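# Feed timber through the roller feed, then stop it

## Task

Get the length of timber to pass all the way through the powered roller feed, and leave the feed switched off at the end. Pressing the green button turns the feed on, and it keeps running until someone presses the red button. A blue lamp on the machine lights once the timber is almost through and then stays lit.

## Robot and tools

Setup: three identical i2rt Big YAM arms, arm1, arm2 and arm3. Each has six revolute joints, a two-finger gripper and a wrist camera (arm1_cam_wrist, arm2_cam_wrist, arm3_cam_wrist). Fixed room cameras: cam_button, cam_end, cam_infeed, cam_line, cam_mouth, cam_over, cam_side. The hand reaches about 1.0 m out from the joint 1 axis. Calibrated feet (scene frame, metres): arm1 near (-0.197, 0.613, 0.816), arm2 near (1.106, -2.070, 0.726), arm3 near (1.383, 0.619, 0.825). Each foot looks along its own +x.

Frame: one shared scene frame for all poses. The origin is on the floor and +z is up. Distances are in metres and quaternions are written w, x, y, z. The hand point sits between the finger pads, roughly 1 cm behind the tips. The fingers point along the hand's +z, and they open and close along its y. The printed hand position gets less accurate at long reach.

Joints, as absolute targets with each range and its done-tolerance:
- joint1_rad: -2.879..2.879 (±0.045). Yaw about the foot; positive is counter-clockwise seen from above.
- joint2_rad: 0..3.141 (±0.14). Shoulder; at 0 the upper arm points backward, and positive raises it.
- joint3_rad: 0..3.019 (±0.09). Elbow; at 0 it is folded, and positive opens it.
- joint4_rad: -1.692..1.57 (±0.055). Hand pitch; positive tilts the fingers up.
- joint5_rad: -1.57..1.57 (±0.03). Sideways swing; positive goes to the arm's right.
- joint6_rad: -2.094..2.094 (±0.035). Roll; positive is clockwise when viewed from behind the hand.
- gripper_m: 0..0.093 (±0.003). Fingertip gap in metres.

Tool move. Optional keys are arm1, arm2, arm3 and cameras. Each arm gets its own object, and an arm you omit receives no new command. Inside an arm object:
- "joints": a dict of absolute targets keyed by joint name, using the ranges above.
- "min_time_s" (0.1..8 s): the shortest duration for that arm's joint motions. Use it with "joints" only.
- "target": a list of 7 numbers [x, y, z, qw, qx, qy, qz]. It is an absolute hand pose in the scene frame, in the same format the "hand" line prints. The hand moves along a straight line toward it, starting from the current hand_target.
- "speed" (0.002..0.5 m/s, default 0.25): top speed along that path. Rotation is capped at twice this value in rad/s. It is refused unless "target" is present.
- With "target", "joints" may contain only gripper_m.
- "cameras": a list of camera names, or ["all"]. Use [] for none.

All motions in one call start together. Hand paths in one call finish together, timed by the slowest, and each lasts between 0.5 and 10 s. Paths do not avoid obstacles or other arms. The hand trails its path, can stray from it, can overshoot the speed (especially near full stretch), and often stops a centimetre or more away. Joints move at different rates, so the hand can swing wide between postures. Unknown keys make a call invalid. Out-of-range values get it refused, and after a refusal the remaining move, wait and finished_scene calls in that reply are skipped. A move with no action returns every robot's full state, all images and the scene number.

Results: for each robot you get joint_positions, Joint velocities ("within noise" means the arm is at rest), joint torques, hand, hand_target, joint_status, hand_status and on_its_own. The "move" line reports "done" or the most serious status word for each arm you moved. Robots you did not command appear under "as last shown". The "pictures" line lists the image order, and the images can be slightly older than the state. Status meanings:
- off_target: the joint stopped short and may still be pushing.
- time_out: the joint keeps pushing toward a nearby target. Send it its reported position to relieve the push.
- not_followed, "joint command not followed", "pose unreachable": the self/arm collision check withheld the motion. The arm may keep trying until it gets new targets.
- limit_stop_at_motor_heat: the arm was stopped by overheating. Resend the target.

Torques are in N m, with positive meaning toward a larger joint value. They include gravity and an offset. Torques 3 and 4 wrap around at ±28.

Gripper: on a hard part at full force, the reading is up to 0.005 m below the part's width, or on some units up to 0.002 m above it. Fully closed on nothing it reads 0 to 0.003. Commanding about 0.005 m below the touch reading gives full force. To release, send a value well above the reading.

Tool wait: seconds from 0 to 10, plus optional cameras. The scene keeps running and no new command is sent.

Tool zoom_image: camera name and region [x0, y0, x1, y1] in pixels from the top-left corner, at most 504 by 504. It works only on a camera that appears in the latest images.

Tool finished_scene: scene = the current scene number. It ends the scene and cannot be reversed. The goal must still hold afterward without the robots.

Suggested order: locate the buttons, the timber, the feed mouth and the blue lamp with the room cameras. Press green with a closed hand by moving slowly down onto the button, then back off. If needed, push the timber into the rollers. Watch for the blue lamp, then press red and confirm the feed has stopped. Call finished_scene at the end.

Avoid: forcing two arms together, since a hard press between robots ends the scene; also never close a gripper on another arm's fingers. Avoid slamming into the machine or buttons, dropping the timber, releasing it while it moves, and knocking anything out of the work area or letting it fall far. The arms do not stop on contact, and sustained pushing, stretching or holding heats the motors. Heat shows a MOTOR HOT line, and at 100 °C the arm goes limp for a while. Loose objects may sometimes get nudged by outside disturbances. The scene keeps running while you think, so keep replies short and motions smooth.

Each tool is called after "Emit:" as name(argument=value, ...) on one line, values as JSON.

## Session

Emit:
move(cameras=["cam_infeed", "cam_over", "cam_button", "cam_mouth"])

Scene clock: 0.00 s.
Joint torques (N m): no reading
Motor temperatures (°C): arm1=[24 31 32 24 26 25 23] | arm2=[29 31 31 25 24 28 26] | arm3=[33 27 27 25 25 27 27]
Heat: arm1: hottest joint3_rad 32 °C; arm2: hottest joint2_rad 31 °C; arm3: hottest joint1_rad 33 °C.
Joint velocities: within noise
arm1.joint_positions: joint1_rad=+0.211 joint2_rad=+0.639 joint3_rad=+1.433 joint4_rad=-1.599 joint5_rad=-0.210 joint6_rad=-0.446 gripper_m=+0.09396
arm1.joint_status: not commanded
arm1.hand: x=-0.1109 y=+0.4404 z=+1.3252 quat_wxyz=(-0.326, -0.327, -0.861, +0.213) (m; scene frame)
arm1.hand_target: x=-0.1117 y=+0.4423 z=+1.3331 quat_wxyz=(-0.332, -0.325, -0.858, +0.221) (m; scene frame)
arm1.hand_status: not commanded
arm2.joint_positions: joint1_rad=-0.399 joint2_rad=+0.565 joint3_rad=+1.446 joint4_rad=-1.217 joint5_rad=-0.052 joint6_rad=-0.466 gripper_m=+0.09396
arm2.joint_status: not commanded
arm2.hand: x=+1.1303 y=-1.8492 z=+1.3273 quat_wxyz=(-0.500, +0.671, -0.468, -0.283) (m; scene frame)
arm2.hand_target: x=+1.1296 y=-1.8536 z=+1.3370 quat_wxyz=(-0.509, +0.666, -0.464, -0.287) (m; scene frame)
arm2.hand_status: not commanded
arm3.joint_positions: joint1_rad=-0.616 joint2_rad=+0.649 joint3_rad=+1.325 joint4_rad=-1.623 joint5_rad=+0.255 joint6_rad=+0.314 gripper_m=+0.09396
arm3.joint_status: not commanded
arm3.hand: x=+1.2199 y=+0.4971 z=+1.2813 quat_wxyz=(-0.061, -0.921, -0.209, +0.325) (m; scene frame)
arm3.hand_target: x=+1.2201 y=+0.4971 z=+1.2941 quat_wxyz=(-0.070, -0.916, -0.206, +0.337) (m; scene frame)
arm3.hand_status: not commanded
pictures: cam_button, cam_infeed, cam_mouth, cam_over

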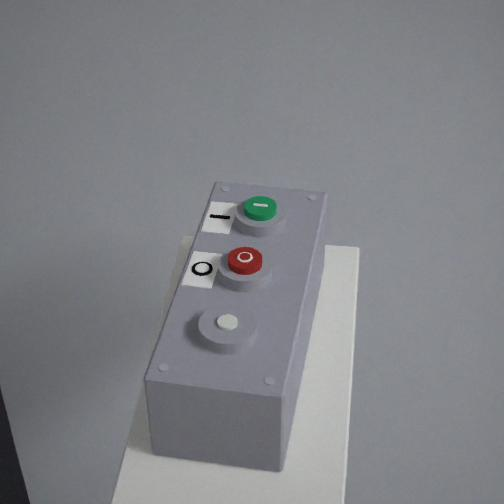

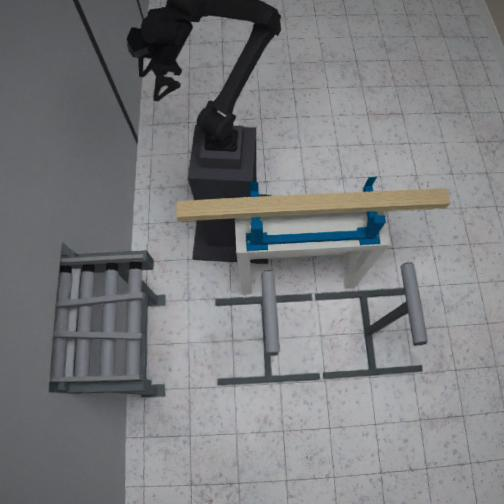

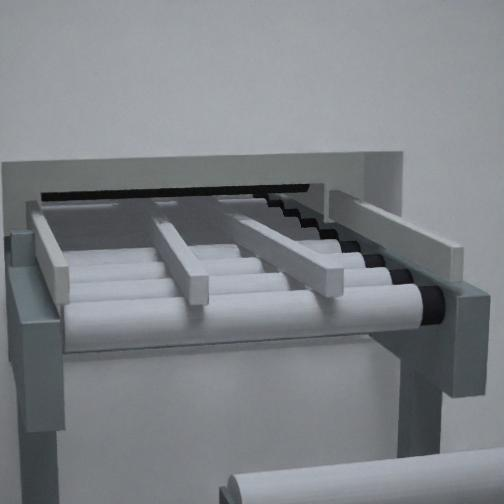

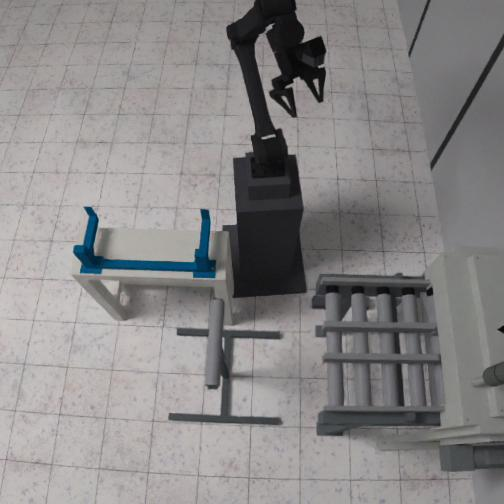

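Emit:
zoom_image(camera="cam_infeed", region=[40, 170, 240, 400])

Emit:
zoom_image(camera="cam_infeed", region=[170, 160, 460, 400])

Emit:
zoom_image(camera="cam_button", region=[120, 160, 380, 400])

Scaled by 2.191 from the camera's 504x504 image, which has a finer 720x720 frame.

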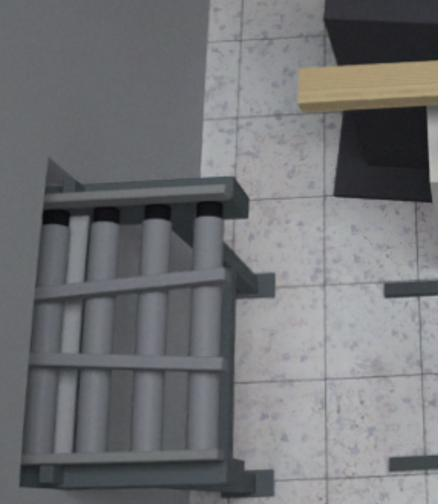

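Scaled by 1.738 from the camera's 504x504 image, which has a finer 720x720 frame.

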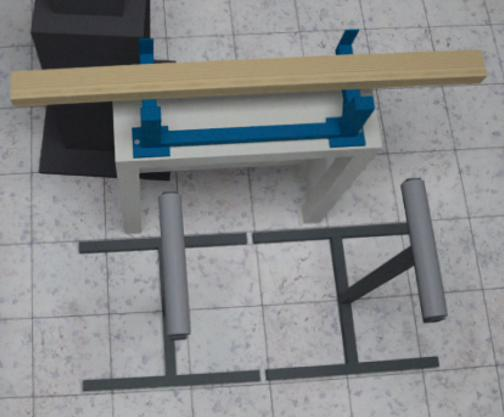

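Scaled by 1.938 from the camera's 504x504 image, which has a finer 720x720 frame.

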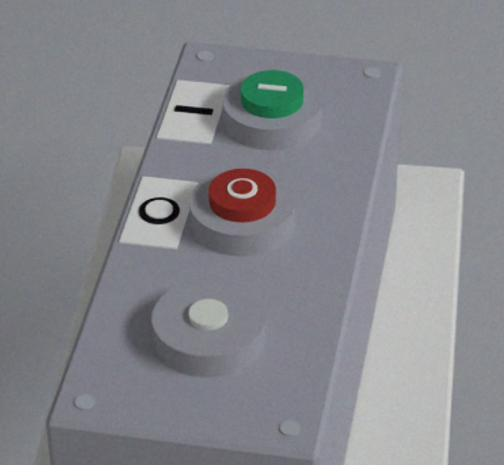

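Emit:
move(arm3={"joints": {"joint1_rad": 1.014, "joint2_rad": 1.346, "joint3_rad": 1.101, "joint4_rad": -1.326, "joint5_rad": 0.0, "joint6_rad": -0.672, "gripper_m": 0.093}, "min_time_s": 2.2}, arm2={"target": [0.985, -1.775, 1.03, 0, 0.786, -0.618, 0], "speed": 0.35, "joints": {"gripper_m": 0.0}}, cameras=["arm2_cam_wrist", "arm3_cam_wrist", "cam_infeed"])

Scene clock: 6.07 s.
Joint torques (N m): arm1=[0.09 3.84 9.74 1.7 -0.14 0.14] | arm2=[0.32 -6.53 9.36 0.16 -0.08 0.11] | arm3=[0.15 -9.7 8.59 0.85 -0.16 0.04]
Motor temperatures (°C): arm1=[24 31 34 24 26 25 23] | arm2=[29 31 32 25 24 28 26] | arm3=[33 27 27 25 25 27 27]
Heat: arm1: hottest joint3_rad 34 °C; arm2: hottest joint3_rad 32 °C; arm3: hottest joint1_rad 33 °C.
move: arm2 done; arm3 done
Joint velocities: within noise
arm1: as last shown
arm2.joint_positions: joint1_rad=+0.149 joint2_rad=+1.157 joint3_rad=+1.292 joint4_rad=-1.685 joint5_rad=+0.008 joint6_rad=+0.151 gripper_m=+0.00036
arm2.joint_status: all done
arm2.hand: x=+0.9853 y=-1.7751 z=+1.0311 quat_wxyz=(-0.004, +0.789, -0.614, -0.005) (m; scene frame)
arm2.hand_target: x=+0.9850 y=-1.7750 z=+1.0300 quat_wxyz=(+0.000, +0.786, -0.618, +0.000) (m; scene frame)
arm2.hand_status: done (0.001 m and 0.9 deg from the pose sent, 0.339 m and 70.5 deg at the start)
arm3.joint_positions: joint1_rad=+1.010 joint2_rad=+1.338 joint3_rad=+1.104 joint4_rad=-1.340 joint5_rad=+0.002 joint6_rad=-0.663 gripper_m=+0.09310
arm3.joint_status: all done
arm3.hand: x=+1.6738 y=+0.3856 z=+0.9991 quat_wxyz=(+0.006, -0.006, -1.000, -0.003) (m; scene frame)
arm3.hand_target: x=+1.6770 y=+0.3853 z=+0.9952 quat_wxyz=(+0.005, +0.000, -1.000, -0.003) (m; scene frame)
arm3.hand_status: not commanded
pictures: arm2_cam_wrist, arm3_cam_wrist, cam_infeed
camera_calibration:
arm2_cam_wrist: T_world_to_cam=[[0.967081, 0.254464, 0.00133809, -0.501818], [0.208666, -0.796017, 0.568168, -2.19951], [0.145643, -0.549186, -0.822911, -0.14382], [0, 0, 0, 1]] pos_world=[0.965208, -1.70213, 1.13201]
arm3_cam_wrist: T_world_to_cam=[[-0.0109332, -0.999805, -0.0164179, 0.420198], [-0.798186, -0.00116382, 0.60241, 0.73567], [-0.602312, 0.0196908, -0.798018, 1.92255], [0, 0, 0, 1]] pos_world=[1.74977, 0.383116, 1.09795]

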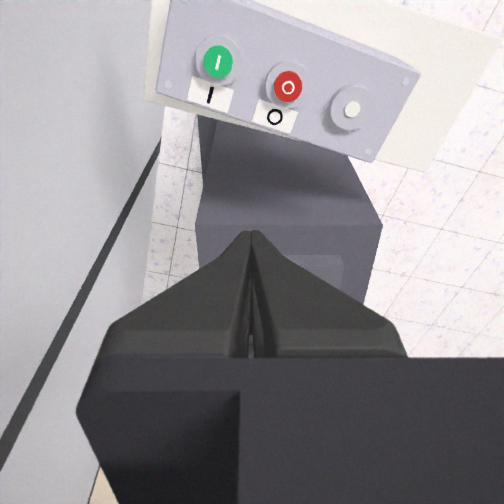

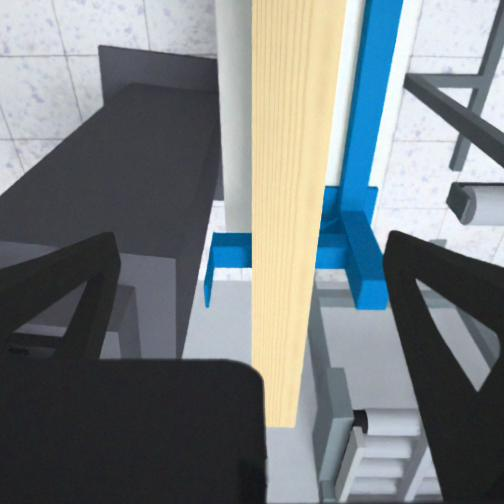

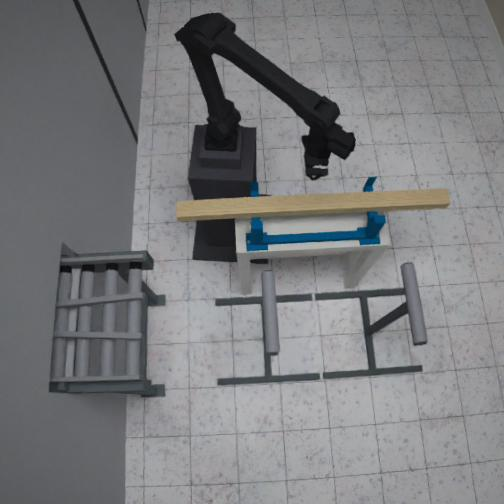

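Emit:
move(arm3={"target": [1.715, 0.356, 0.85, 0, 0, 1, 0], "speed": 0.3}, arm2={"target": [0.953, -1.758, 0.88, 0, 0.786, -0.618, 0], "speed": 0.3}, cameras=["arm2_cam_wrist", "arm3_cam_wrist"])

Scene clock: 8.03 s.
Joint torques (N m): arm1=[-0.03 3.72 9.77 1.7 -0.15 0.15] | arm2=[0.32 -6.83 8.92 0.84 -0.01 0.07] | arm3=[0.32 -11.99 7.9 0.87 -0.19 0.06]
Motor temperatures (°C): arm1=[24 31 34 24 26 25 23] | arm2=[29 31 32 25 24 28 26] | arm3=[33 27 27 25 25 27 27]
Heat: arm1: hottest joint3_rad 34 °C; arm2: hottest joint3_rad 32 °C; arm3: hottest joint1_rad 33 °C.
move: arm2 done; arm3 done
Joint velocities: within noise
arm1: as last shown
arm2.joint_positions: joint1_rad=+0.204 joint2_rad=+1.260 joint3_rad=+0.988 joint4_rad=-1.287 joint5_rad=+0.007 joint6_rad=+0.215 gripper_m=+0.00036
arm2.joint_status: not commanded
arm2.hand: x=+0.9579 y=-1.7605 z=+0.8840 quat_wxyz=(-0.001, +0.787, -0.618, -0.001) (m; scene frame)
arm2.hand_target: x=+0.9531 y=-1.7581 z=+0.8801 quat_wxyz=(+0.000, +0.786, -0.618, +0.000) (m; scene frame)
arm2.hand_status: done (0.007 m and 0.2 deg from the pose sent, 0.155 m and 0.9 deg at the start)
arm3.joint_positions: joint1_rad=+1.010 joint2_rad=+1.622 joint3_rad=+0.990 joint4_rad=-0.939 joint5_rad=+0.001 joint6_rad=-0.663 gripper_m=+0.09310
arm3.joint_status: not commanded
arm3.hand: x=+1.7081 y=+0.3580 z=+0.8518 quat_wxyz=(+0.005, -0.006, -1.000, -0.003) (m; scene frame)
arm3.hand_target: x=+1.7150 y=+0.3561 z=+0.8500 quat_wxyz=(+0.000, +0.000, -1.000, +0.000) (m; scene frame)
arm3.hand_status: done (0.007 m and 1.0 deg from the pose sent, 0.157 m and 1.1 deg at the start)
pictures: arm2_cam_wrist, arm3_cam_wrist
camera_calibration:
arm2_cam_wrist: T_world_to_cam=[[0.969347, 0.245695, 0.00102461, -0.496115], [0.200257, -0.792479, 0.576086, -2.09132], [0.142354, -0.558221, -0.817389, -0.270472], [0, 0, 0, 1]] pos_world=[0.93821, -1.68641, 0.984204]
arm3_cam_wrist: T_world_to_cam=[[-0.0105205, -0.999823, -0.0156013, 0.389155], [-0.79952, -0.000959547, 0.600639, 0.855463], [-0.600547, 0.0187926, -0.799368, 1.82469], [0, 0, 0, 1]] pos_world=[1.78387, 0.355616, 0.95085]

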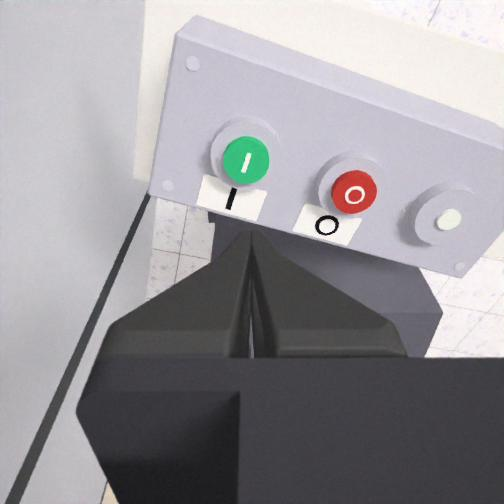

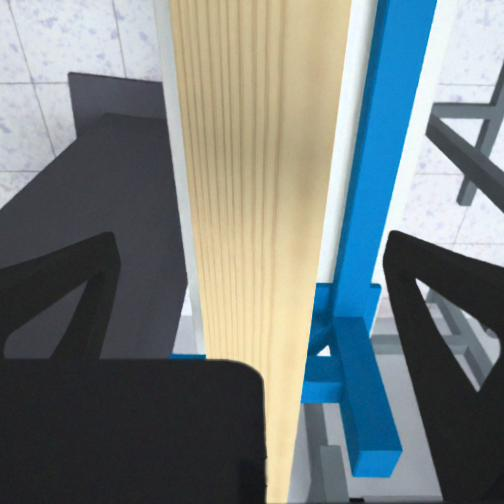

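Emit:
move(arm3={"target": [1.721, 0.355, 0.738, 0, 0, 1, 0], "speed": 0.2}, cameras=["arm3_cam_wrist"])

Scene clock: 9.73 s.
Joint torques (N m): arm1=[0.03 3.84 9.76 1.73 -0.15 0.14] | arm2=[1.14 -6.83 8.87 0.88 -0.04 0.11] | arm3=[0.85 -13.04 5.81 0.91 -0.2 0.11]
Motor temperatures (°C): arm1=[24 31 35 24 26 25 23] | arm2=[29 31 32 25 24 28 26] | arm3=[33 27 27 25 25 26 27]
Heat: arm1: hottest joint3_rad 35 °C; arm2: hottest joint3_rad 32 °C; arm3: hottest joint1_rad 33 °C.
move: arm3 done
Joint velocities: within noise
arm1, arm2: as last shown
arm2.hand: x=+0.9578 y=-1.7604 z=+0.8840 quat_wxyz=(-0.001, +0.786, -0.618, -0.001) (m; scene frame)
arm2.hand_target: x=+0.9531 y=-1.7580 z=+0.8801 quat_wxyz=(+0.000, +0.786, -0.618, +0.000) (m; scene frame)
arm3.joint_positions: joint1_rad=+1.012 joint2_rad=+1.858 joint3_rad=+0.938 joint4_rad=-0.644 joint5_rad=+0.001 joint6_rad=-0.663 gripper_m=+0.09310
arm3.joint_status: not commanded
arm3.hand: x=+1.7156 y=+0.3526 z=+0.7429 quat_wxyz=(+0.002, -0.005, -1.000, +0.000) (m; scene frame)
arm3.hand_target: x=+1.7209 y=+0.3551 z=+0.7381 quat_wxyz=(+0.000, +0.000, -1.000, +0.000) (m; scene frame)
arm3.hand_status: done (0.008 m and 0.7 deg from the pose sent, 0.115 m and 1.0 deg at the start)
pictures: arm3_cam_wrist
camera_calibration:
arm3_cam_wrist: T_world_to_cam=[[-0.00894171, -0.9999, -0.0109266, 0.375998], [-0.803102, 0.000670643, 0.595841, 0.935971], [-0.595774, 0.014103, -0.803028, 1.73845], [0, 0, 0, 1]] pos_world=[1.79077, 0.350816, 0.842446]

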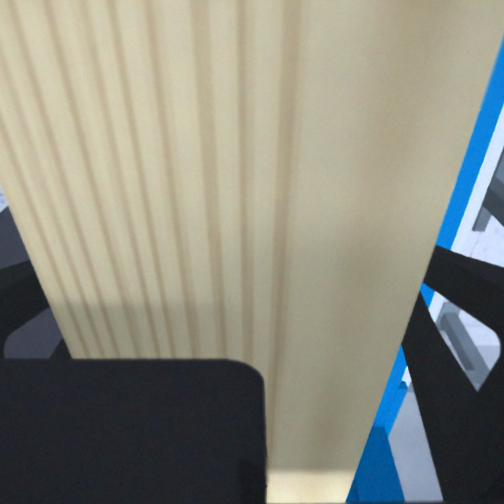

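Emit:
move(arm3={"target": [1.721, 0.357, 0.763, 0, 0, 1, 0], "speed": 0.1}, cameras=["cam_side"])

Scene clock: 11.73 s.
Joint torques (N m): arm1=[0.15 3.66 9.77 1.72 -0.15 0.13] | arm2=[1.2 -6.83 8.91 0.96 -0.02 0.06] | arm3=[0.85 -16.62 6.19 -0.01 -0.2 0.13]
Motor temperatures (°C): arm1=[24 31 35 24 26 25 23] | arm2=[29 31 32 25 24 28 26] | arm3=[33 28 27 25 25 26 27]
Heat: arm1: hottest joint3_rad 35 °C; arm2: hottest joint3_rad 32 °C; arm3: hottest joint1_rad 33 °C.
move: arm3 off_target
Joint velocities: within noise
arm1, arm2: as last shown
arm3.joint_positions: joint1_rad=+1.015 joint2_rad=+1.844 joint3_rad=+0.938 joint4_rad=-0.682 joint5_rad=+0.000 joint6_rad=-0.663 gripper_m=+0.09310
arm3.joint_status: not commanded
arm3.hand: x=+1.7116 y=+0.3578 z=+0.7486 quat_wxyz=(+0.011, -0.004, -1.000, -0.008) (m; scene frame)
arm3.hand_target: x=+1.7209 y=+0.3571 z=+0.7628 quat_wxyz=(+0.000, +0.000, -1.000, +0.000) (m; scene frame)
arm3.hand_status: off_target (0.017 m and 1.6 deg from the pose sent, 0.021 m and 0.7 deg at the start)
pictures: cam_side

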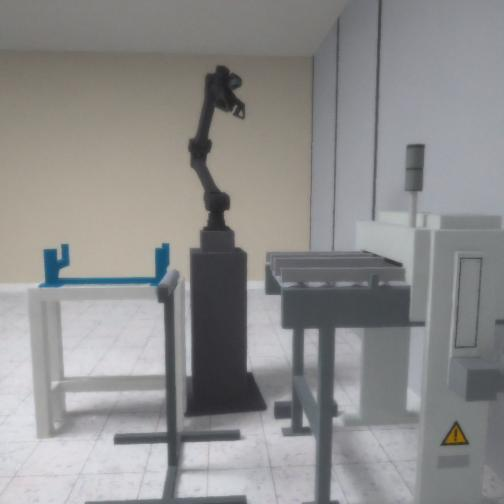

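Emit:
move(arm3={"target": [1.724, 0.356, 0.778, 0, 0, 1, 0], "speed": 0.1}, cameras=["arm3_cam_wrist"])

Scene clock: 12.83 s.
Joint torques (N m): arm1=[0.03 3.78 9.76 1.72 -0.15 0.14] | arm2=[0.62 -6.36 8.9 0.84 0 0.11] | arm3=[0.67 -16.21 7.53 0.06 -0.2 0.16]
Motor temperatures (°C): arm1=[24 31 35 24 26 25 23] | arm2=[29 31 32 25 24 28 26] | arm3=[33 28 27 25 25 26 27]
Heat: arm1: hottest joint3_rad 35 °C; arm2: hottest joint3_rad 32 °C; arm3: hottest joint1_rad 33 °C.
move: arm3 off_target
Joint velocities: within noise
arm1, arm2: as last shown
arm3.joint_positions: joint1_rad=+1.018 joint2_rad=+1.816 joint3_rad=+0.938 joint4_rad=-0.725 joint5_rad=+0.000 joint6_rad=-0.663 gripper_m=+0.09310
arm3.joint_status: not commanded
arm3.hand: x=+1.7084 y=+0.3617 z=+0.7602 quat_wxyz=(+0.017, -0.002, -1.000, -0.012) (m; scene frame)
arm3.hand_target: x=+1.7237 y=+0.3563 z=+0.7779 quat_wxyz=(+0.000, +0.000, -1.000, +0.000) (m; scene frame)
arm3.hand_status: off_target (0.024 m and 2.4 deg from the pose sent, 0.032 m and 1.6 deg at the start)
pictures: arm3_cam_wrist
camera_calibration:
arm3_cam_wrist: T_world_to_cam=[[-0.00362281, -0.999387, -0.0348173, 0.394106], [-0.78508, -0.018723, 0.619111, 0.878371], [-0.619384, 0.0295773, -0.784531, 1.76864], [0, 0, 0, 1]] pos_world=[1.78648, 0.357999, 0.857464]

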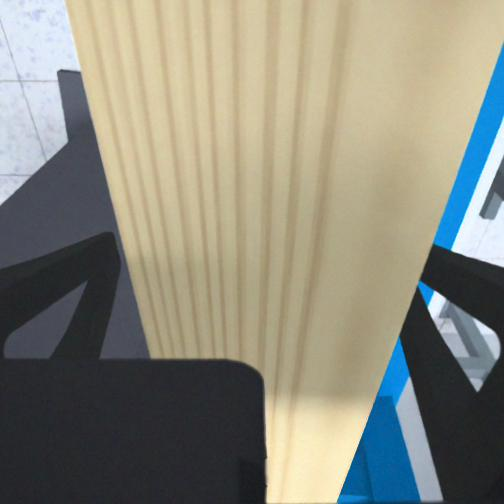

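Emit:
move(arm3={"joints": {"gripper_m": 0.045}})

Emit:
move(arm3={"target": [1.752, 0.321, 0.968, 0.052, 0, 0.998, -0.039], "speed": 0.15}, cameras=["cam_infeed", "arm3_cam_wrist"])

Scene clock: 13.83 s.
Joint torques (N m): arm1=[0.09 3.78 9.78 1.72 -0.14 0.13] | arm2=[1.03 -6.59 9.11 0.92 -0.05 0.06] | arm3=[0.62 -16.09 7.56 -0.03 -0.31 0.12]
Motor temperatures (°C): arm1=[24 31 35 24 26 25 23] | arm2=[29 31 32 25 24 28 26] | arm3=[33 28 27 25 25 26 27]
Heat: arm1: hottest joint3_rad 35 °C; arm2: hottest joint3_rad 32 °C; arm3: hottest joint1_rad 33 °C.
move: arm3 off_target
Joint velocities: within noise
arm1, arm2: as last shown
arm3.joint_positions: joint1_rad=+1.018 joint2_rad=+1.815 joint3_rad=+0.939 joint4_rad=-0.725 joint5_rad=+0.004 joint6_rad=-0.660 gripper_m=+0.06225
arm3.joint_status: gripper_m off_target (ended at +0.06228, target +0.04500)
arm3.hand: x=+1.7082 y=+0.3611 z=+0.7606 quat_wxyz=(+0.018, -0.004, -1.000, -0.011) (m; scene frame)
arm3.hand_target: x=+1.7237 y=+0.3563 z=+0.7779 quat_wxyz=(+0.000, +0.000, -1.000, +0.000) (m; scene frame)
arm3.hand_status: not commanded
pictures: none

Scene clock: 16.60 s.
Joint torques (N m): arm1=[0.09 3.78 9.74 1.74 -0.15 0.13] | arm2=[0.56 -7.36 9.01 0.88 -0.01 0.11] | arm3=[-0.97 -17.26 16.43 -0.03 -0.19 0.04]
Motor temperatures (°C): arm1=[24 31 36 24 26 25 23] | arm2=[29 31 32 25 24 28 26] | arm3=[33 28 28 25 25 26 27]
Heat: arm1: hottest joint3_rad 36 °C; arm2: hottest joint3_rad 32 °C; arm3: hottest joint1_rad 33 °C.
move: arm3 off_target
Joint velocities: within noise
arm1, arm2: as last shown
arm3.joint_positions: joint1_rad=+1.016 joint2_rad=+1.570 joint3_rad=+1.089 joint4_rad=-1.103 joint5_rad=-0.003 joint6_rad=-0.673 gripper_m=+0.06225
arm3.joint_status: not commanded
arm3.hand: x=+1.7165 y=+0.3553 z=+0.9048 quat_wxyz=(+0.009, +0.001, -1.000, -0.008) (m; scene frame)
arm3.hand_target: x=+1.7467 y=+0.3253 z=+0.9689 quat_wxyz=(-0.052, +0.000, -0.998, +0.040) (m; scene frame)
arm3.hand_status: off_target (0.080 m and 8.8 deg from the pose sent, 0.216 m and 9.8 deg at the start; pose on its path clipped on 39 of 83 steps)
pictures: arm3_cam_wrist, cam_infeed
camera_calibration:
arm3_cam_wrist: T_world_to_cam=[[0.00401505, -0.999646, -0.0263108, 0.372064], [-0.794819, -0.0191567, 0.606545, 0.823345], [-0.606834, 0.018477, -0.794614, 1.87872], [0, 0, 0, 1]] pos_world=[1.79299, 0.352991, 1.00325]

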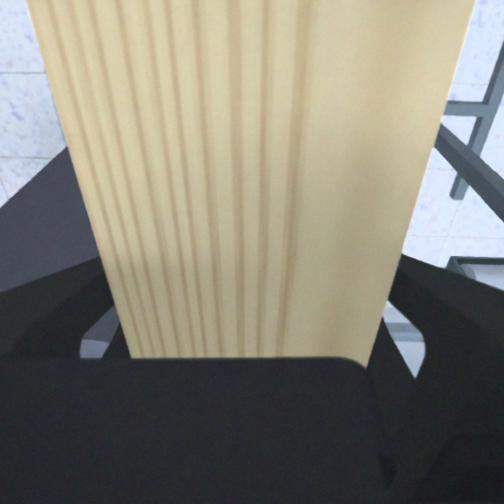

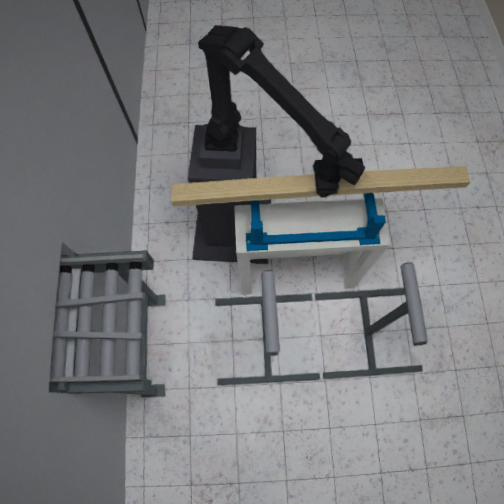

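Emit:
zoom_image(camera="cam_infeed", region=[150, 130, 490, 260])

Scaled by 1.482 from the camera's 504x504 image, which has a finer 720x720 frame.

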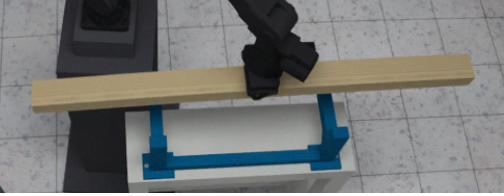

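Emit:
move(arm3={"joints": {"joint1_rad": 0.218, "joint2_rad": 2.135, "joint3_rad": 1.92, "joint4_rad": -1.165, "joint5_rad": 0.0, "joint6_rad": -1.47}, "min_time_s": 3.2}, cameras=["cam_infeed", "cam_mouth"])

Scene clock: 24.23 s.
Joint torques (N m): arm1=[-0.09 3.78 9.7 1.72 -0.15 0.13] | arm2=[0.67 -6.36 9.01 0.81 -0.07 0.11] | arm3=[0.21 -26.11 16.94 0.03 -0.2 0.03]
Motor temperatures (°C): arm1=[24 31 37 24 26 25 23] | arm2=[29 31 33 25 24 28 26] | arm3=[33 30 32 25 25 26 27]
Heat: arm1: hottest joint3_rad 37 °C; arm2: hottest joint3_rad 33 °C; arm3: hottest joint1_rad 33 °C.
move: arm3 time_out
Joint velocities: within noise
arm1.joint_positions: joint1_rad=+0.211 joint2_rad=+0.639 joint3_rad=+1.433 joint4_rad=-1.599 joint5_rad=-0.210 joint6_rad=-0.446 gripper_m=+0.09396
arm1.joint_status: not commanded
arm1.hand: x=-0.1109 y=+0.4404 z=+1.3252 quat_wxyz=(-0.326, -0.327, -0.861, +0.213) (m; scene frame)
arm1.hand_target: x=-0.1117 y=+0.4423 z=+1.3331 quat_wxyz=(-0.332, -0.325, -0.858, +0.221) (m; scene frame)
arm1.hand_status: not commanded
arm2: as last shown
arm3.joint_positions: joint1_rad=+0.212 joint2_rad=+2.191 joint3_rad=+1.800 joint4_rad=-1.155 joint5_rad=+0.001 joint6_rad=-1.463 gripper_m=+0.06225
arm3.joint_status: joint3_rad time_out (moved +0.711 of +0.831); the others done
arm3.on_its_own: joint3_rad reads +1.800 and still pushes toward +1.912 since a time_out
arm3.hand: x=+1.4455 y=-0.0340 z=+0.8265 quat_wxyz=(+0.004, -0.006, -1.000, +0.010) (m; scene frame)
arm3.hand_target: x=+1.4547 y=-0.0767 z=+0.9060 quat_wxyz=(-0.005, +0.001, -0.996, +0.088) (m; scene frame)
arm3.hand_status: not commanded
pictures: cam_infeed, cam_mouth

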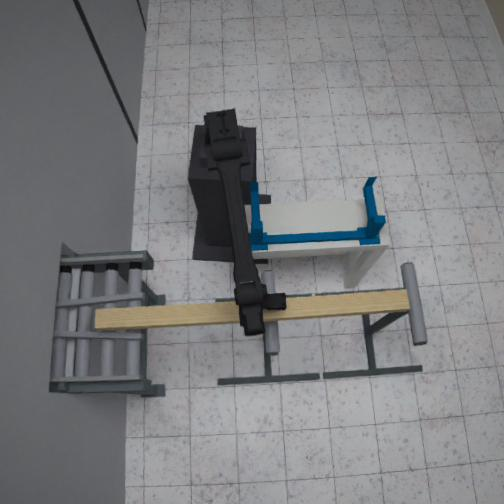

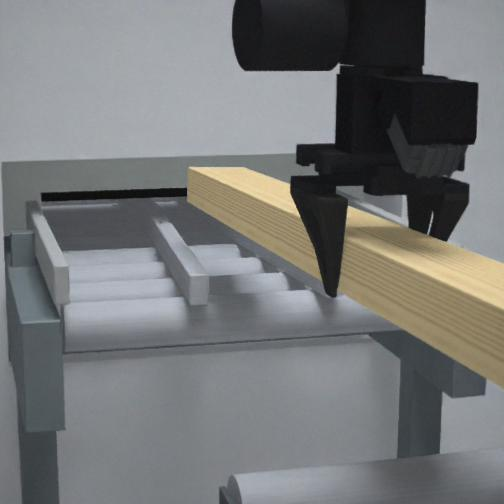

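Emit:
move(arm3={"target": [1.45, -0.046, 0.875, 0.004, 0, 0.997, -0.072], "speed": 0.12}, cameras=["cam_mouth"])

Emit:
move(arm3={"target": [1.447, -0.046, 0.83, 0.004, 0, 0.997, -0.072], "speed": 0.12}, arm2={"target": [0.950, -1.757, 0.85, 0, 0.786, -0.618, 0], "speed": 0.1}, cameras=["cam_mouth", "cam_infeed", "arm2_cam_wrist"])

Scene clock: 25.97 s.
Joint torques (N m): arm1=[-0.03 3.72 9.77 1.74 -0.14 0.14] | arm2=[0.44 -6.77 9.02 0.72 0 0.07] | arm3=[-0.15 -29.16 10.09 0.76 -0.18 0.03]
Motor temperatures (°C): arm1=[24 31 37 24 25 25 23] | arm2=[29 31 33 25 24 28 26] | arm3=[33 31 32 25 25 26 27]
Heat: arm1: hottest joint3_rad 37 °C; arm2: hottest joint3_rad 33 °C; arm3: hottest joint1_rad 33 °C.
move: arm3 off_target
Joint velocities: within noise
arm1, arm2: as last shown
arm3.joint_positions: joint1_rad=+0.212 joint2_rad=+2.191 joint3_rad=+1.717 joint4_rad=-1.091 joint5_rad=+0.000 joint6_rad=-1.463 gripper_m=+0.06225
arm3.joint_status: not commanded
arm3.hand: x=+1.4438 y=-0.0159 z=+0.7978 quat_wxyz=(+0.004, -0.006, -1.000, +0.000) (m; scene frame)
arm3.hand_target: x=+1.4495 y=-0.0421 z=+0.8738 quat_wxyz=(-0.004, +0.000, -0.997, +0.072) (m; scene frame)
arm3.hand_status: off_target (0.083 m and 8.3 deg from the pose sent, 0.050 m and 7.2 deg at the start)
pictures: cam_mouth

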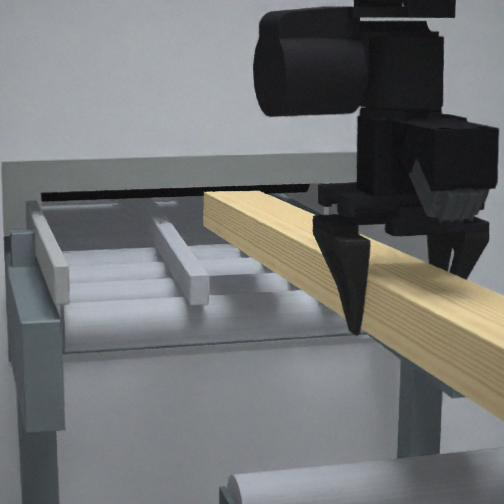

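Scene clock: 27.10 s.
Joint torques (N m): arm1=[0.09 3.84 9.76 1.68 -0.14 0.13] | arm2=[0.44 -7.47 8.47 0.81 -0.06 0.1] | arm3=[-0.56 -25.47 9.81 0.94 -0.2 0.04]
Motor temperatures (°C): arm1=[24 31 37 24 25 25 23] | arm2=[29 31 33 25 24 27 26] | arm3=[33 31 33 25 25 26 27]
Heat: arm1: hottest joint3_rad 37 °C; arm2: hottest joint3_rad 33 °C; arm3: hottest joint1_rad 33 °C.
move: arm2 done; arm3 off_target
Joint velocities: within noise
arm1: as last shown
arm2.joint_positions: joint1_rad=+0.209 joint2_rad=+1.292 joint3_rad=+0.941 joint4_rad=-1.200 joint5_rad=+0.007 joint6_rad=+0.221 gripper_m=+0.00036
arm2.joint_status: not commanded
arm2.hand: x=+0.9540 y=-1.7572 z=+0.8570 quat_wxyz=(-0.003, +0.786, -0.618, -0.005) (m; scene frame)
arm2.hand_target: x=+0.9501 y=-1.7571 z=+0.8501 quat_wxyz=(+0.000, +0.786, -0.618, +0.000) (m; scene frame)
arm2.hand_status: done (0.008 m and 0.6 deg from the pose sent, 0.035 m and 0.2 deg at the start)
arm3.joint_positions: joint1_rad=+0.212 joint2_rad=+2.191 joint3_rad=+1.682 joint4_rad=-1.007 joint5_rad=+0.000 joint6_rad=-1.465 gripper_m=+0.06225
arm3.joint_status: not commanded
arm3.hand: x=+1.4443 y=-0.0219 z=+0.7866 quat_wxyz=(+0.002, -0.004, -1.000, +0.025) (m; scene frame)
arm3.hand_target: x=+1.4467 y=-0.0443 z=+0.8302 quat_wxyz=(-0.004, +0.000, -0.997, +0.072) (m; scene frame)
arm3.hand_status: off_target (0.050 m and 5.5 deg from the pose sent, 0.044 m and 8.3 deg at the start)
pictures: arm2_cam_wrist, cam_infeed, cam_mouth
camera_calibration:
arm2_cam_wrist: T_world_to_cam=[[0.969547, 0.244904, -0.000874867, -0.493108], [0.201821, -0.796952, 0.569329, -2.07598], [0.138734, -0.552168, -0.822109, -0.272069], [0, 0, 0, 1]] pos_world=[0.934813, -1.68392, 0.957812]

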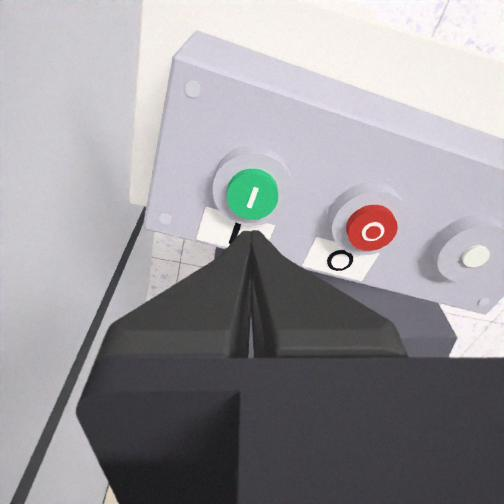

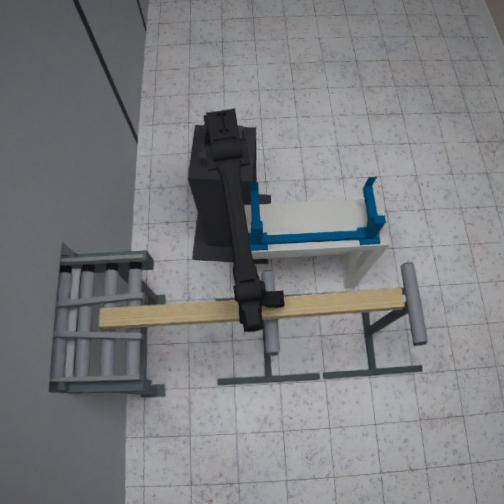

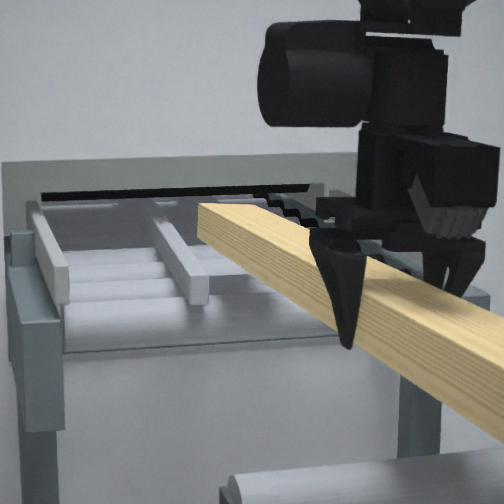

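Emit:
move(arm3={"target": [1.447, -0.036, 0.795, 0.004, 0, 0.997, -0.065], "speed": 0.1}, cameras=["cam_mouth"])

Scene clock: 28.63 s.
Joint torques (N m): arm1=[0.03 3.72 9.77 1.72 -0.15 0.13] | arm2=[1.2 -6.65 8.49 0.73 -0.04 0.08] | arm3=[-0.32 -25.58 9.52 0.91 -0.22 0.05]
Motor temperatures (°C): arm1=[24 31 37 24 25 25 23] | arm2=[29 31 33 25 24 27 26] | arm3=[33 31 33 25 25 26 27]
Heat: arm1: hottest joint3_rad 37 °C; arm2: hottest joint3_rad 33 °C; arm3: hottest joint1_rad 33 °C.
move: arm3 off_target
Joint velocities: within noise
arm1, arm2: as last shown
arm3.joint_positions: joint1_rad=+0.212 joint2_rad=+2.221 joint3_rad=+1.627 joint4_rad=-0.939 joint5_rad=-0.002 joint6_rad=-1.465 gripper_m=+0.06225
arm3.joint_status: not commanded
arm3.hand: x=+1.4428 y=-0.0082 z=+0.7501 quat_wxyz=(+0.002, -0.004, -1.000, +0.016) (m; scene frame)
arm3.hand_target: x=+1.4467 y=-0.0341 z=+0.7954 quat_wxyz=(-0.004, +0.000, -0.998, +0.065) (m; scene frame)
arm3.hand_status: off_target (0.053 m and 5.7 deg from the pose sent, 0.017 m and 4.7 deg at the start)
pictures: cam_mouth

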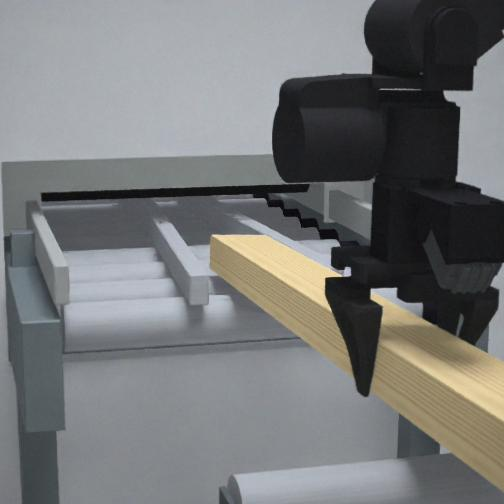

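Emit:
move(arm3={"target": [1.235, -0.056, 0.80, -0.006, 0, 0.997, -0.07], "speed": 0.15}, arm2={"target": [0.951, -1.755, 0.829, 0, 0.786, -0.618, 0], "speed": 0.1}, cameras=["cam_mouth", "cam_infeed", "arm2_cam_wrist"])

Scene clock: 31.43 s.
Joint torques (N m): arm1=[0.09 3.72 9.81 1.74 -0.15 0.14] | arm2=[0.91 -7.53 7.82 0.85 -0.03 0.03] | arm3=[-0.09 -24.7 15.31 -0.16 -0.59 0.02]
Motor temperatures (°C): arm1=[24 31 38 24 25 25 23] | arm2=[29 31 33 25 24 27 26] | arm3=[33 32 33 25 25 26 27]
Heat: arm1: hottest joint3_rad 38 °C; arm2: hottest joint3_rad 33 °C; arm3: hottest joint1_rad 33 °C.
move: arm2 done; arm3 off_target
Joint velocities: within noise
arm1: as last shown
arm2.joint_positions: joint1_rad=+0.209 joint2_rad=+1.317 joint3_rad=+0.909 joint4_rad=-1.139 joint5_rad=+0.007 joint6_rad=+0.221 gripper_m=+0.00036
arm2.joint_status: not commanded
arm2.hand: x=+0.9528 y=-1.7550 z=+0.8375 quat_wxyz=(-0.004, +0.786, -0.618, -0.006) (m; scene frame)
arm2.hand_target: x=+0.9512 y=-1.7552 z=+0.8291 quat_wxyz=(+0.000, +0.786, -0.618, +0.000) (m; scene frame)
arm2.hand_status: done (0.009 m and 0.9 deg from the pose sent, 0.028 m and 0.6 deg at the start)
arm3.joint_positions: joint1_rad=-0.109 joint2_rad=+2.262 joint3_rad=+1.670 joint4_rad=-0.966 joint5_rad=-0.018 joint6_rad=-1.780 gripper_m=+0.06225
arm3.joint_status: not commanded
arm3.hand: x=+1.2436 y=-0.0001 z=+0.7405 quat_wxyz=(-0.003, -0.007, -1.000, +0.005) (m; scene frame)
arm3.hand_target: x=+1.2364 y=-0.0496 z=+0.8028 quat_wxyz=(+0.007, +0.000, -0.997, +0.071) (m; scene frame)
arm3.hand_status: off_target (0.082 m and 7.6 deg from the pose sent, 0.219 m and 6.2 deg at the start)
pictures: arm2_cam_wrist, cam_infeed, cam_mouth
camera_calibration:
arm2_cam_wrist: T_world_to_cam=[[0.969541, 0.244923, -0.00176722, -0.49165], [0.202888, -0.79906, 0.565985, -2.06477], [0.137211, -0.549104, -0.824414, -0.277829], [0, 0, 0, 1]] pos_world=[0.933714, -1.68202, 0.938716]

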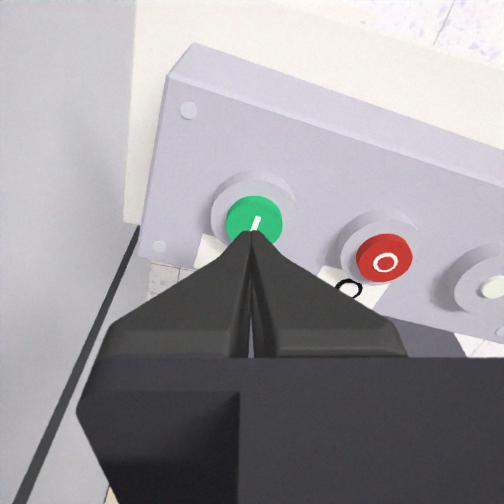

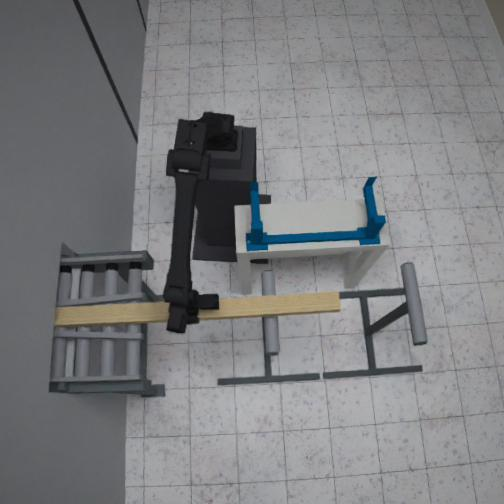

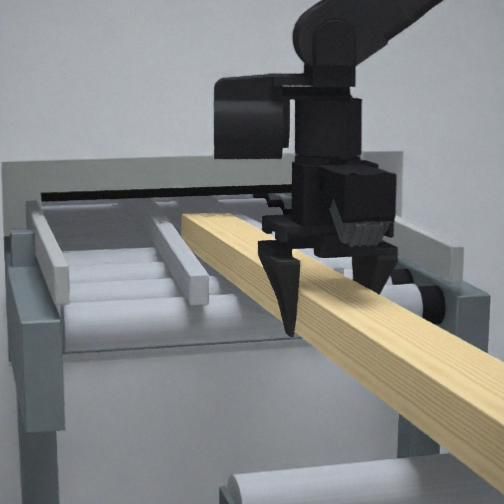

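Emit:
move(arm3={"target": [1.238, -0.02, 0.757, 0, 0, 0.9995, -0.02], "speed": 0.15}, arm2={"target": [0.952, -1.7515, 0.793, 0, 0.786, -0.618, 0], "speed": 0.08}, cameras=["cam_button", "cam_mouth"])

Emit:
move(arm3={"joints": {"gripper_m": 0.085}}, cameras=["cam_button", "cam_mouth"])

Scene clock: 32.83 s.
Joint torques (N m): arm1=[0.15 3.9 9.77 1.72 -0.15 0.13] | arm2=[-0.15 -5.54 6.54 1.91 -0.02 -0.05] | arm3=[-0.5 -24.06 11.29 -0.32 -0.67 0.05]
Motor temperatures (°C): arm1=[24 31 38 24 25 25 23] | arm2=[29 31 33 25 24 27 26] | arm3=[33 32 33 25 25 26 27]
Heat: arm1: hottest joint3_rad 38 °C; arm2: hottest joint3_rad 33 °C; arm3: hottest joint1_rad 33 °C.
move: arm2 off_target; arm3 off_target
Joint velocities: within noise
arm1: as last shown
arm2.joint_positions: joint1_rad=+0.209 joint2_rad=+1.349 joint3_rad=+0.873 joint4_rad=-1.060 joint5_rad=+0.007 joint6_rad=+0.221 gripper_m=+0.00036
arm2.joint_status: not commanded
arm2.hand: x=+0.9511 y=-1.7518 z=+0.8149 quat_wxyz=(-0.006, +0.786, -0.618, -0.011) (m; scene frame)
arm2.hand_target: x=+0.9526 y=-1.7527 z=+0.7940 quat_wxyz=(+0.000, +0.786, -0.618, +0.000) (m; scene frame)
arm2.hand_status: off_target (0.022 m and 1.5 deg from the pose sent, 0.045 m and 0.9 deg at the start)
arm3.joint_positions: joint1_rad=-0.109 joint2_rad=+2.294 joint3_rad=+1.670 joint4_rad=-0.973 joint5_rad=-0.006 joint6_rad=-1.790 gripper_m=+0.06225
arm3.joint_status: not commanded
arm3.hand: x=+1.2433 y=+0.0088 z=+0.7212 quat_wxyz=(-0.001, -0.002, -1.000, -0.015) (m; scene frame)
arm3.hand_target: x=+1.2384 y=-0.0182 z=+0.7576 quat_wxyz=(+0.000, +0.000, -1.000, +0.020) (m; scene frame)
arm3.hand_status: off_target (0.046 m and 4.0 deg from the pose sent, 0.026 m and 1.9 deg at the start)
pictures: cam_button, cam_mouth

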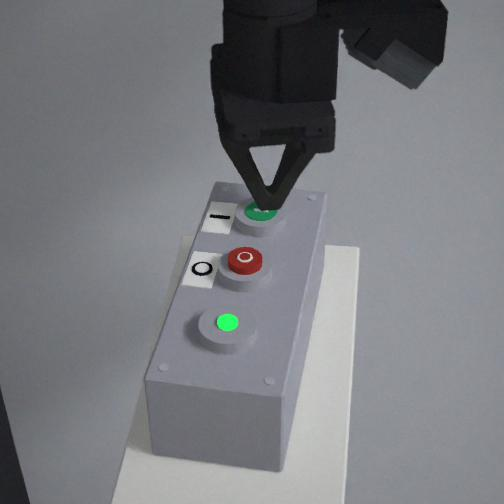

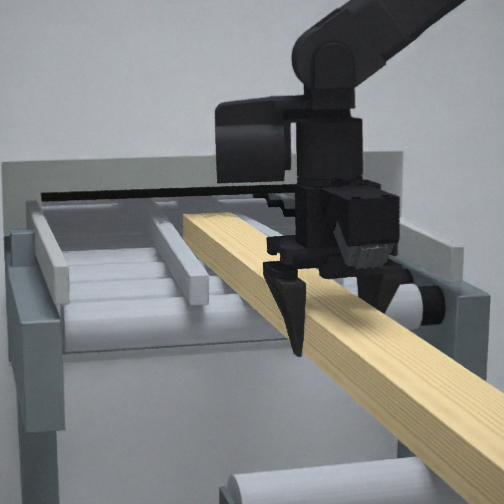

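Scene clock: 33.43 s.
Joint torques (N m): arm1=[-0.09 3.66 9.74 1.73 -0.15 0.13] | arm2=[0.03 -5.07 6.86 1.94 -0.04 -0.04] | arm3=[-0.56 -24.35 11.15 -0.17 -0.23 0.04]
Motor temperatures (°C): arm1=[24 31 38 24 25 25 23] | arm2=[29 31 33 25 24 27 26] | arm3=[33 32 33 25 25 26 27]
Heat: arm1: hottest joint3_rad 38 °C; arm2: hottest joint3_rad 33 °C; arm3: hottest joint1_rad 33 °C.
move: arm3 done
Joint velocities: within noise
arm1, arm2: as last shown
arm3.joint_positions: joint1_rad=-0.108 joint2_rad=+2.293 joint3_rad=+1.673 joint4_rad=-0.976 joint5_rad=-0.017 joint6_rad=-1.790 gripper_m=+0.08484
arm3.joint_status: all done
arm3.hand: x=+1.2453 y=+0.0076 z=+0.7226 quat_wxyz=(-0.007, -0.002, -1.000, -0.013) (m; scene frame)
arm3.hand_target: x=+1.2384 y=-0.0183 z=+0.7577 quat_wxyz=(+0.000, +0.000, -1.000, +0.020) (m; scene frame)
arm3.hand_status: not commanded
pictures: cam_button, cam_mouth

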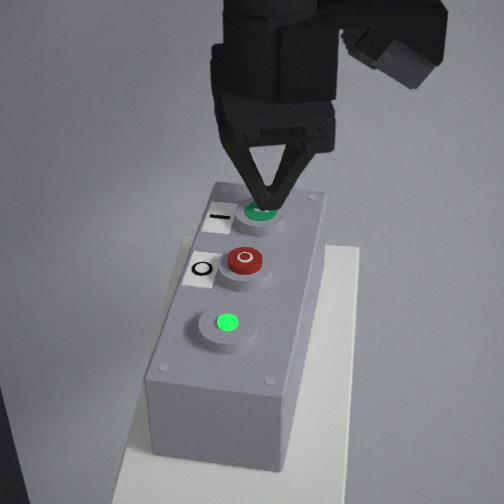

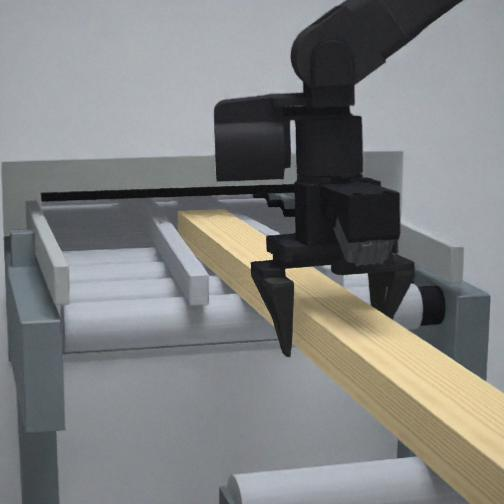

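Emit:
move(arm3={"target": [1.248, 0.0, 0.93, 0, 0, 1, 0], "speed": 0.2}, arm2={"target": [0.975, -1.76, 0.86, 0, 0.786, -0.618, 0], "speed": 0.2}, cameras=["cam_infeed", "cam_mouth"])

Scene clock: 35.30 s.
Joint torques (N m): arm1=[0.26 3.72 9.74 1.72 -0.15 0.14] | arm2=[-0.32 -8.12 11.4 -0.02 0.11 -0.13] | arm3=[0.21 -22.48 13.09 -0.2 -0.06 0.11]
Motor temperatures (°C): arm1=[24 31 38 24 25 25 23] | arm2=[29 31 34 25 24 27 26] | arm3=[33 32 33 25 25 26 27]
Heat: arm1: hottest joint3_rad 38 °C; arm2: hottest joint3_rad 34 °C; arm3: hottest joint1_rad 33 °C.
move: arm2 off_target; arm3 off_target
Joint velocities: within noise
arm1: as last shown
arm2.joint_positions: joint1_rad=+0.165 joint2_rad=+1.272 joint3_rad=+0.881 joint4_rad=-1.213 joint5_rad=+0.004 joint6_rad=+0.179 gripper_m=+0.00036
arm2.joint_status: not commanded
arm2.hand: x=+0.9779 y=-1.7752 z=+0.8421 quat_wxyz=(+0.011, +0.786, -0.618, +0.018) (m; scene frame)
arm2.hand_target: x=+0.9752 y=-1.7606 z=+0.8600 quat_wxyz=(+0.000, +0.786, -0.618, +0.000) (m; scene frame)
arm2.hand_status: off_target (0.024 m and 2.4 deg from the pose sent, 0.052 m and 1.5 deg at the start)
arm3.joint_positions: joint1_rad=-0.108 joint2_rad=+2.074 joint3_rad=+1.779 joint4_rad=-1.346 joint5_rad=-0.013 joint6_rad=-1.790 gripper_m=+0.08493
arm3.joint_status: not commanded
arm3.hand: x=+1.2495 y=+0.0218 z=+0.8939 quat_wxyz=(-0.009, -0.003, -0.999, -0.036) (m; scene frame)
arm3.hand_target: x=+1.2486 y=+0.0020 z=+0.9304 quat_wxyz=(+0.000, +0.000, -1.000, +0.000) (m; scene frame)
arm3.hand_status: off_target (0.042 m and 4.2 deg from the pose sent, 0.208 m and 1.8 deg at the start)
pictures: cam_infeed, cam_mouth

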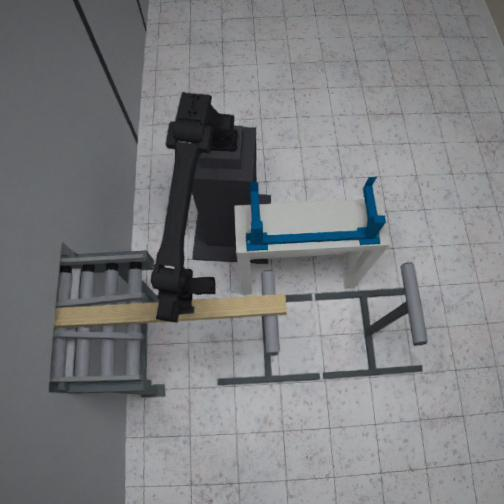

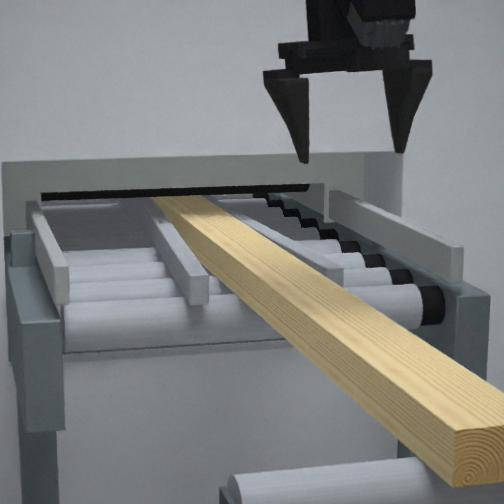

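Emit:
move(arm1={"joints": {"joint1_rad": 0.15, "joint2_rad": 2.03, "joint3_rad": 1.82, "joint4_rad": -1.385, "joint5_rad": 0.0, "joint6_rad": -1.31, "gripper_m": 0.093}, "min_time_s": 3.5}, arm2={"target": [1.009, -1.757, 0.845, 0, 0.786, -0.618, 0], "speed": 0.1}, arm3={"joints": {"joint1_rad": -0.108, "joint2_rad": 1.0, "joint3_rad": 1.35, "joint4_rad": -1.6, "joint5_rad": 0.0, "joint6_rad": -1.79}, "min_time_s": 3.0}, cameras=["arm2_cam_wrist", "cam_over", "arm1_cam_wrist"])

Scene clock: 40.03 s.
Joint torques (N m): arm1=[-0.5 -22.42 12.96 0.61 -0.03 -0.04] | arm2=[-0.56 -8.47 8.06 0.79 0.02 -0.11] | arm3=[-0.09 -5.71 8.64 0.53 -0.05 0.11]
Motor temperatures (°C): arm1=[24 31 39 24 25 25 23] | arm2=[29 31 34 25 24 27 26] | arm3=[33 32 33 25 25 26 27]
Heat: arm1: hottest joint3_rad 39 °C; arm2: hottest joint3_rad 34 °C; arm3: hottest joint1_rad 33 °C.
move: arm1 done; arm2 done; arm3 done
Joint velocities: within noise
arm1.joint_positions: joint1_rad=+0.161 joint2_rad=+2.014 joint3_rad=+1.778 joint4_rad=-1.396 joint5_rad=-0.002 joint6_rad=-1.297 gripper_m=+0.09309
arm1.joint_status: all done
arm1.hand: x=-0.0400 y=+0.0333 z=+0.9270 quat_wxyz=(-0.001, -0.003, -1.000, -0.028) (m; scene frame)
arm1.hand_target: x=-0.0425 y=+0.0158 z=+0.9324 quat_wxyz=(-0.005, -0.002, -1.000, -0.010) (m; scene frame)
arm1.hand_status: not commanded
arm2.joint_positions: joint1_rad=+0.063 joint2_rad=+1.267 joint3_rad=+0.881 joint4_rad=-1.192 joint5_rad=+0.006 joint6_rad=+0.078 gripper_m=+0.00036
arm2.joint_status: not commanded
arm2.hand: x=+1.0072 y=-1.7583 z=+0.8434 quat_wxyz=(+0.004, +0.785, -0.619, +0.007) (m; scene frame)
arm2.hand_target: x=+1.0090 y=-1.7570 z=+0.8450 quat_wxyz=(+0.000, +0.786, -0.618, +0.000) (m; scene frame)
arm2.hand_status: done (0.003 m and 1.0 deg from the pose sent, 0.036 m and 2.4 deg at the start)
arm3.joint_positions: joint1_rad=-0.108 joint2_rad=+1.007 joint3_rad=+1.356 joint4_rad=-1.590 joint5_rad=-0.002 joint6_rad=-1.790 gripper_m=+0.08493
arm3.joint_status: all done
arm3.hand: x=+1.3162 y=+0.3091 z=+1.2069 quat_wxyz=(+0.040, -0.001, -0.987, +0.158) (m; scene frame)
arm3.hand_target: x=+1.3170 y=+0.3139 z=+1.2052 quat_wxyz=(+0.040, -0.001, -0.987, +0.153) (m; scene frame)
arm3.hand_status: not commanded
pictures: arm1_cam_wrist, arm2_cam_wrist, cam_over
camera_calibration:
arm1_cam_wrist: T_world_to_cam=[[0.00800519, -0.997773, -0.0662214, 0.0953407], [-0.814169, -0.0449523, 0.578885, -0.563592], [-0.580572, 0.0492814, -0.812716, 0.856523], [0, 0, 0, 1]] pos_world=[0.0376508, 0.0275829, 1.02868]
arm2_cam_wrist: T_world_to_cam=[[0.970339, 0.241733, 0.00269169, -0.553771], [0.193395, -0.782892, 0.591336, -2.0652], [0.145053, -0.573276, -0.806421, -0.347874], [0, 0, 0, 1]] pos_world=[0.987207, -1.6824, 0.942188]

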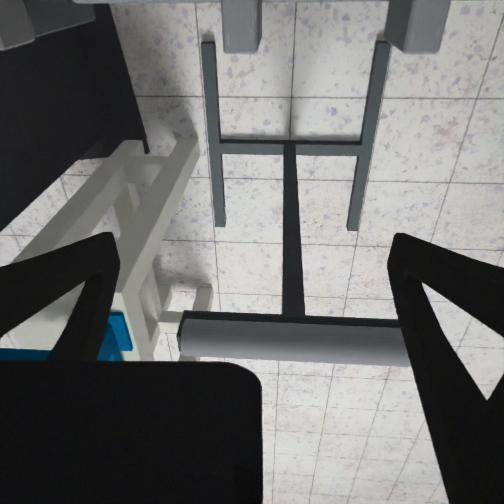

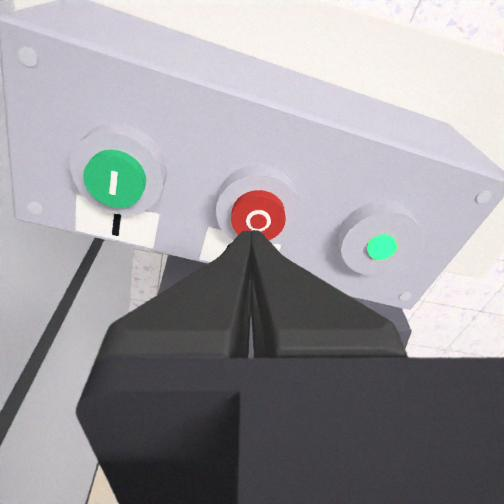

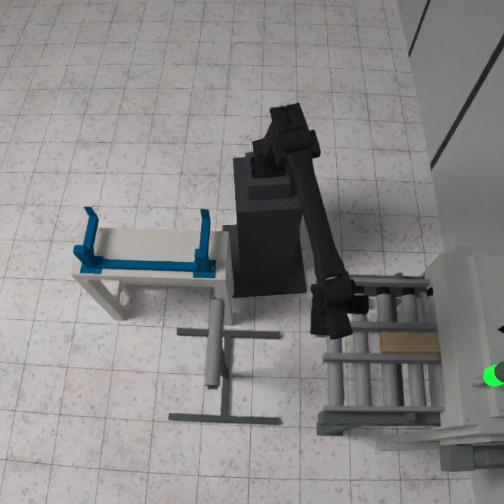

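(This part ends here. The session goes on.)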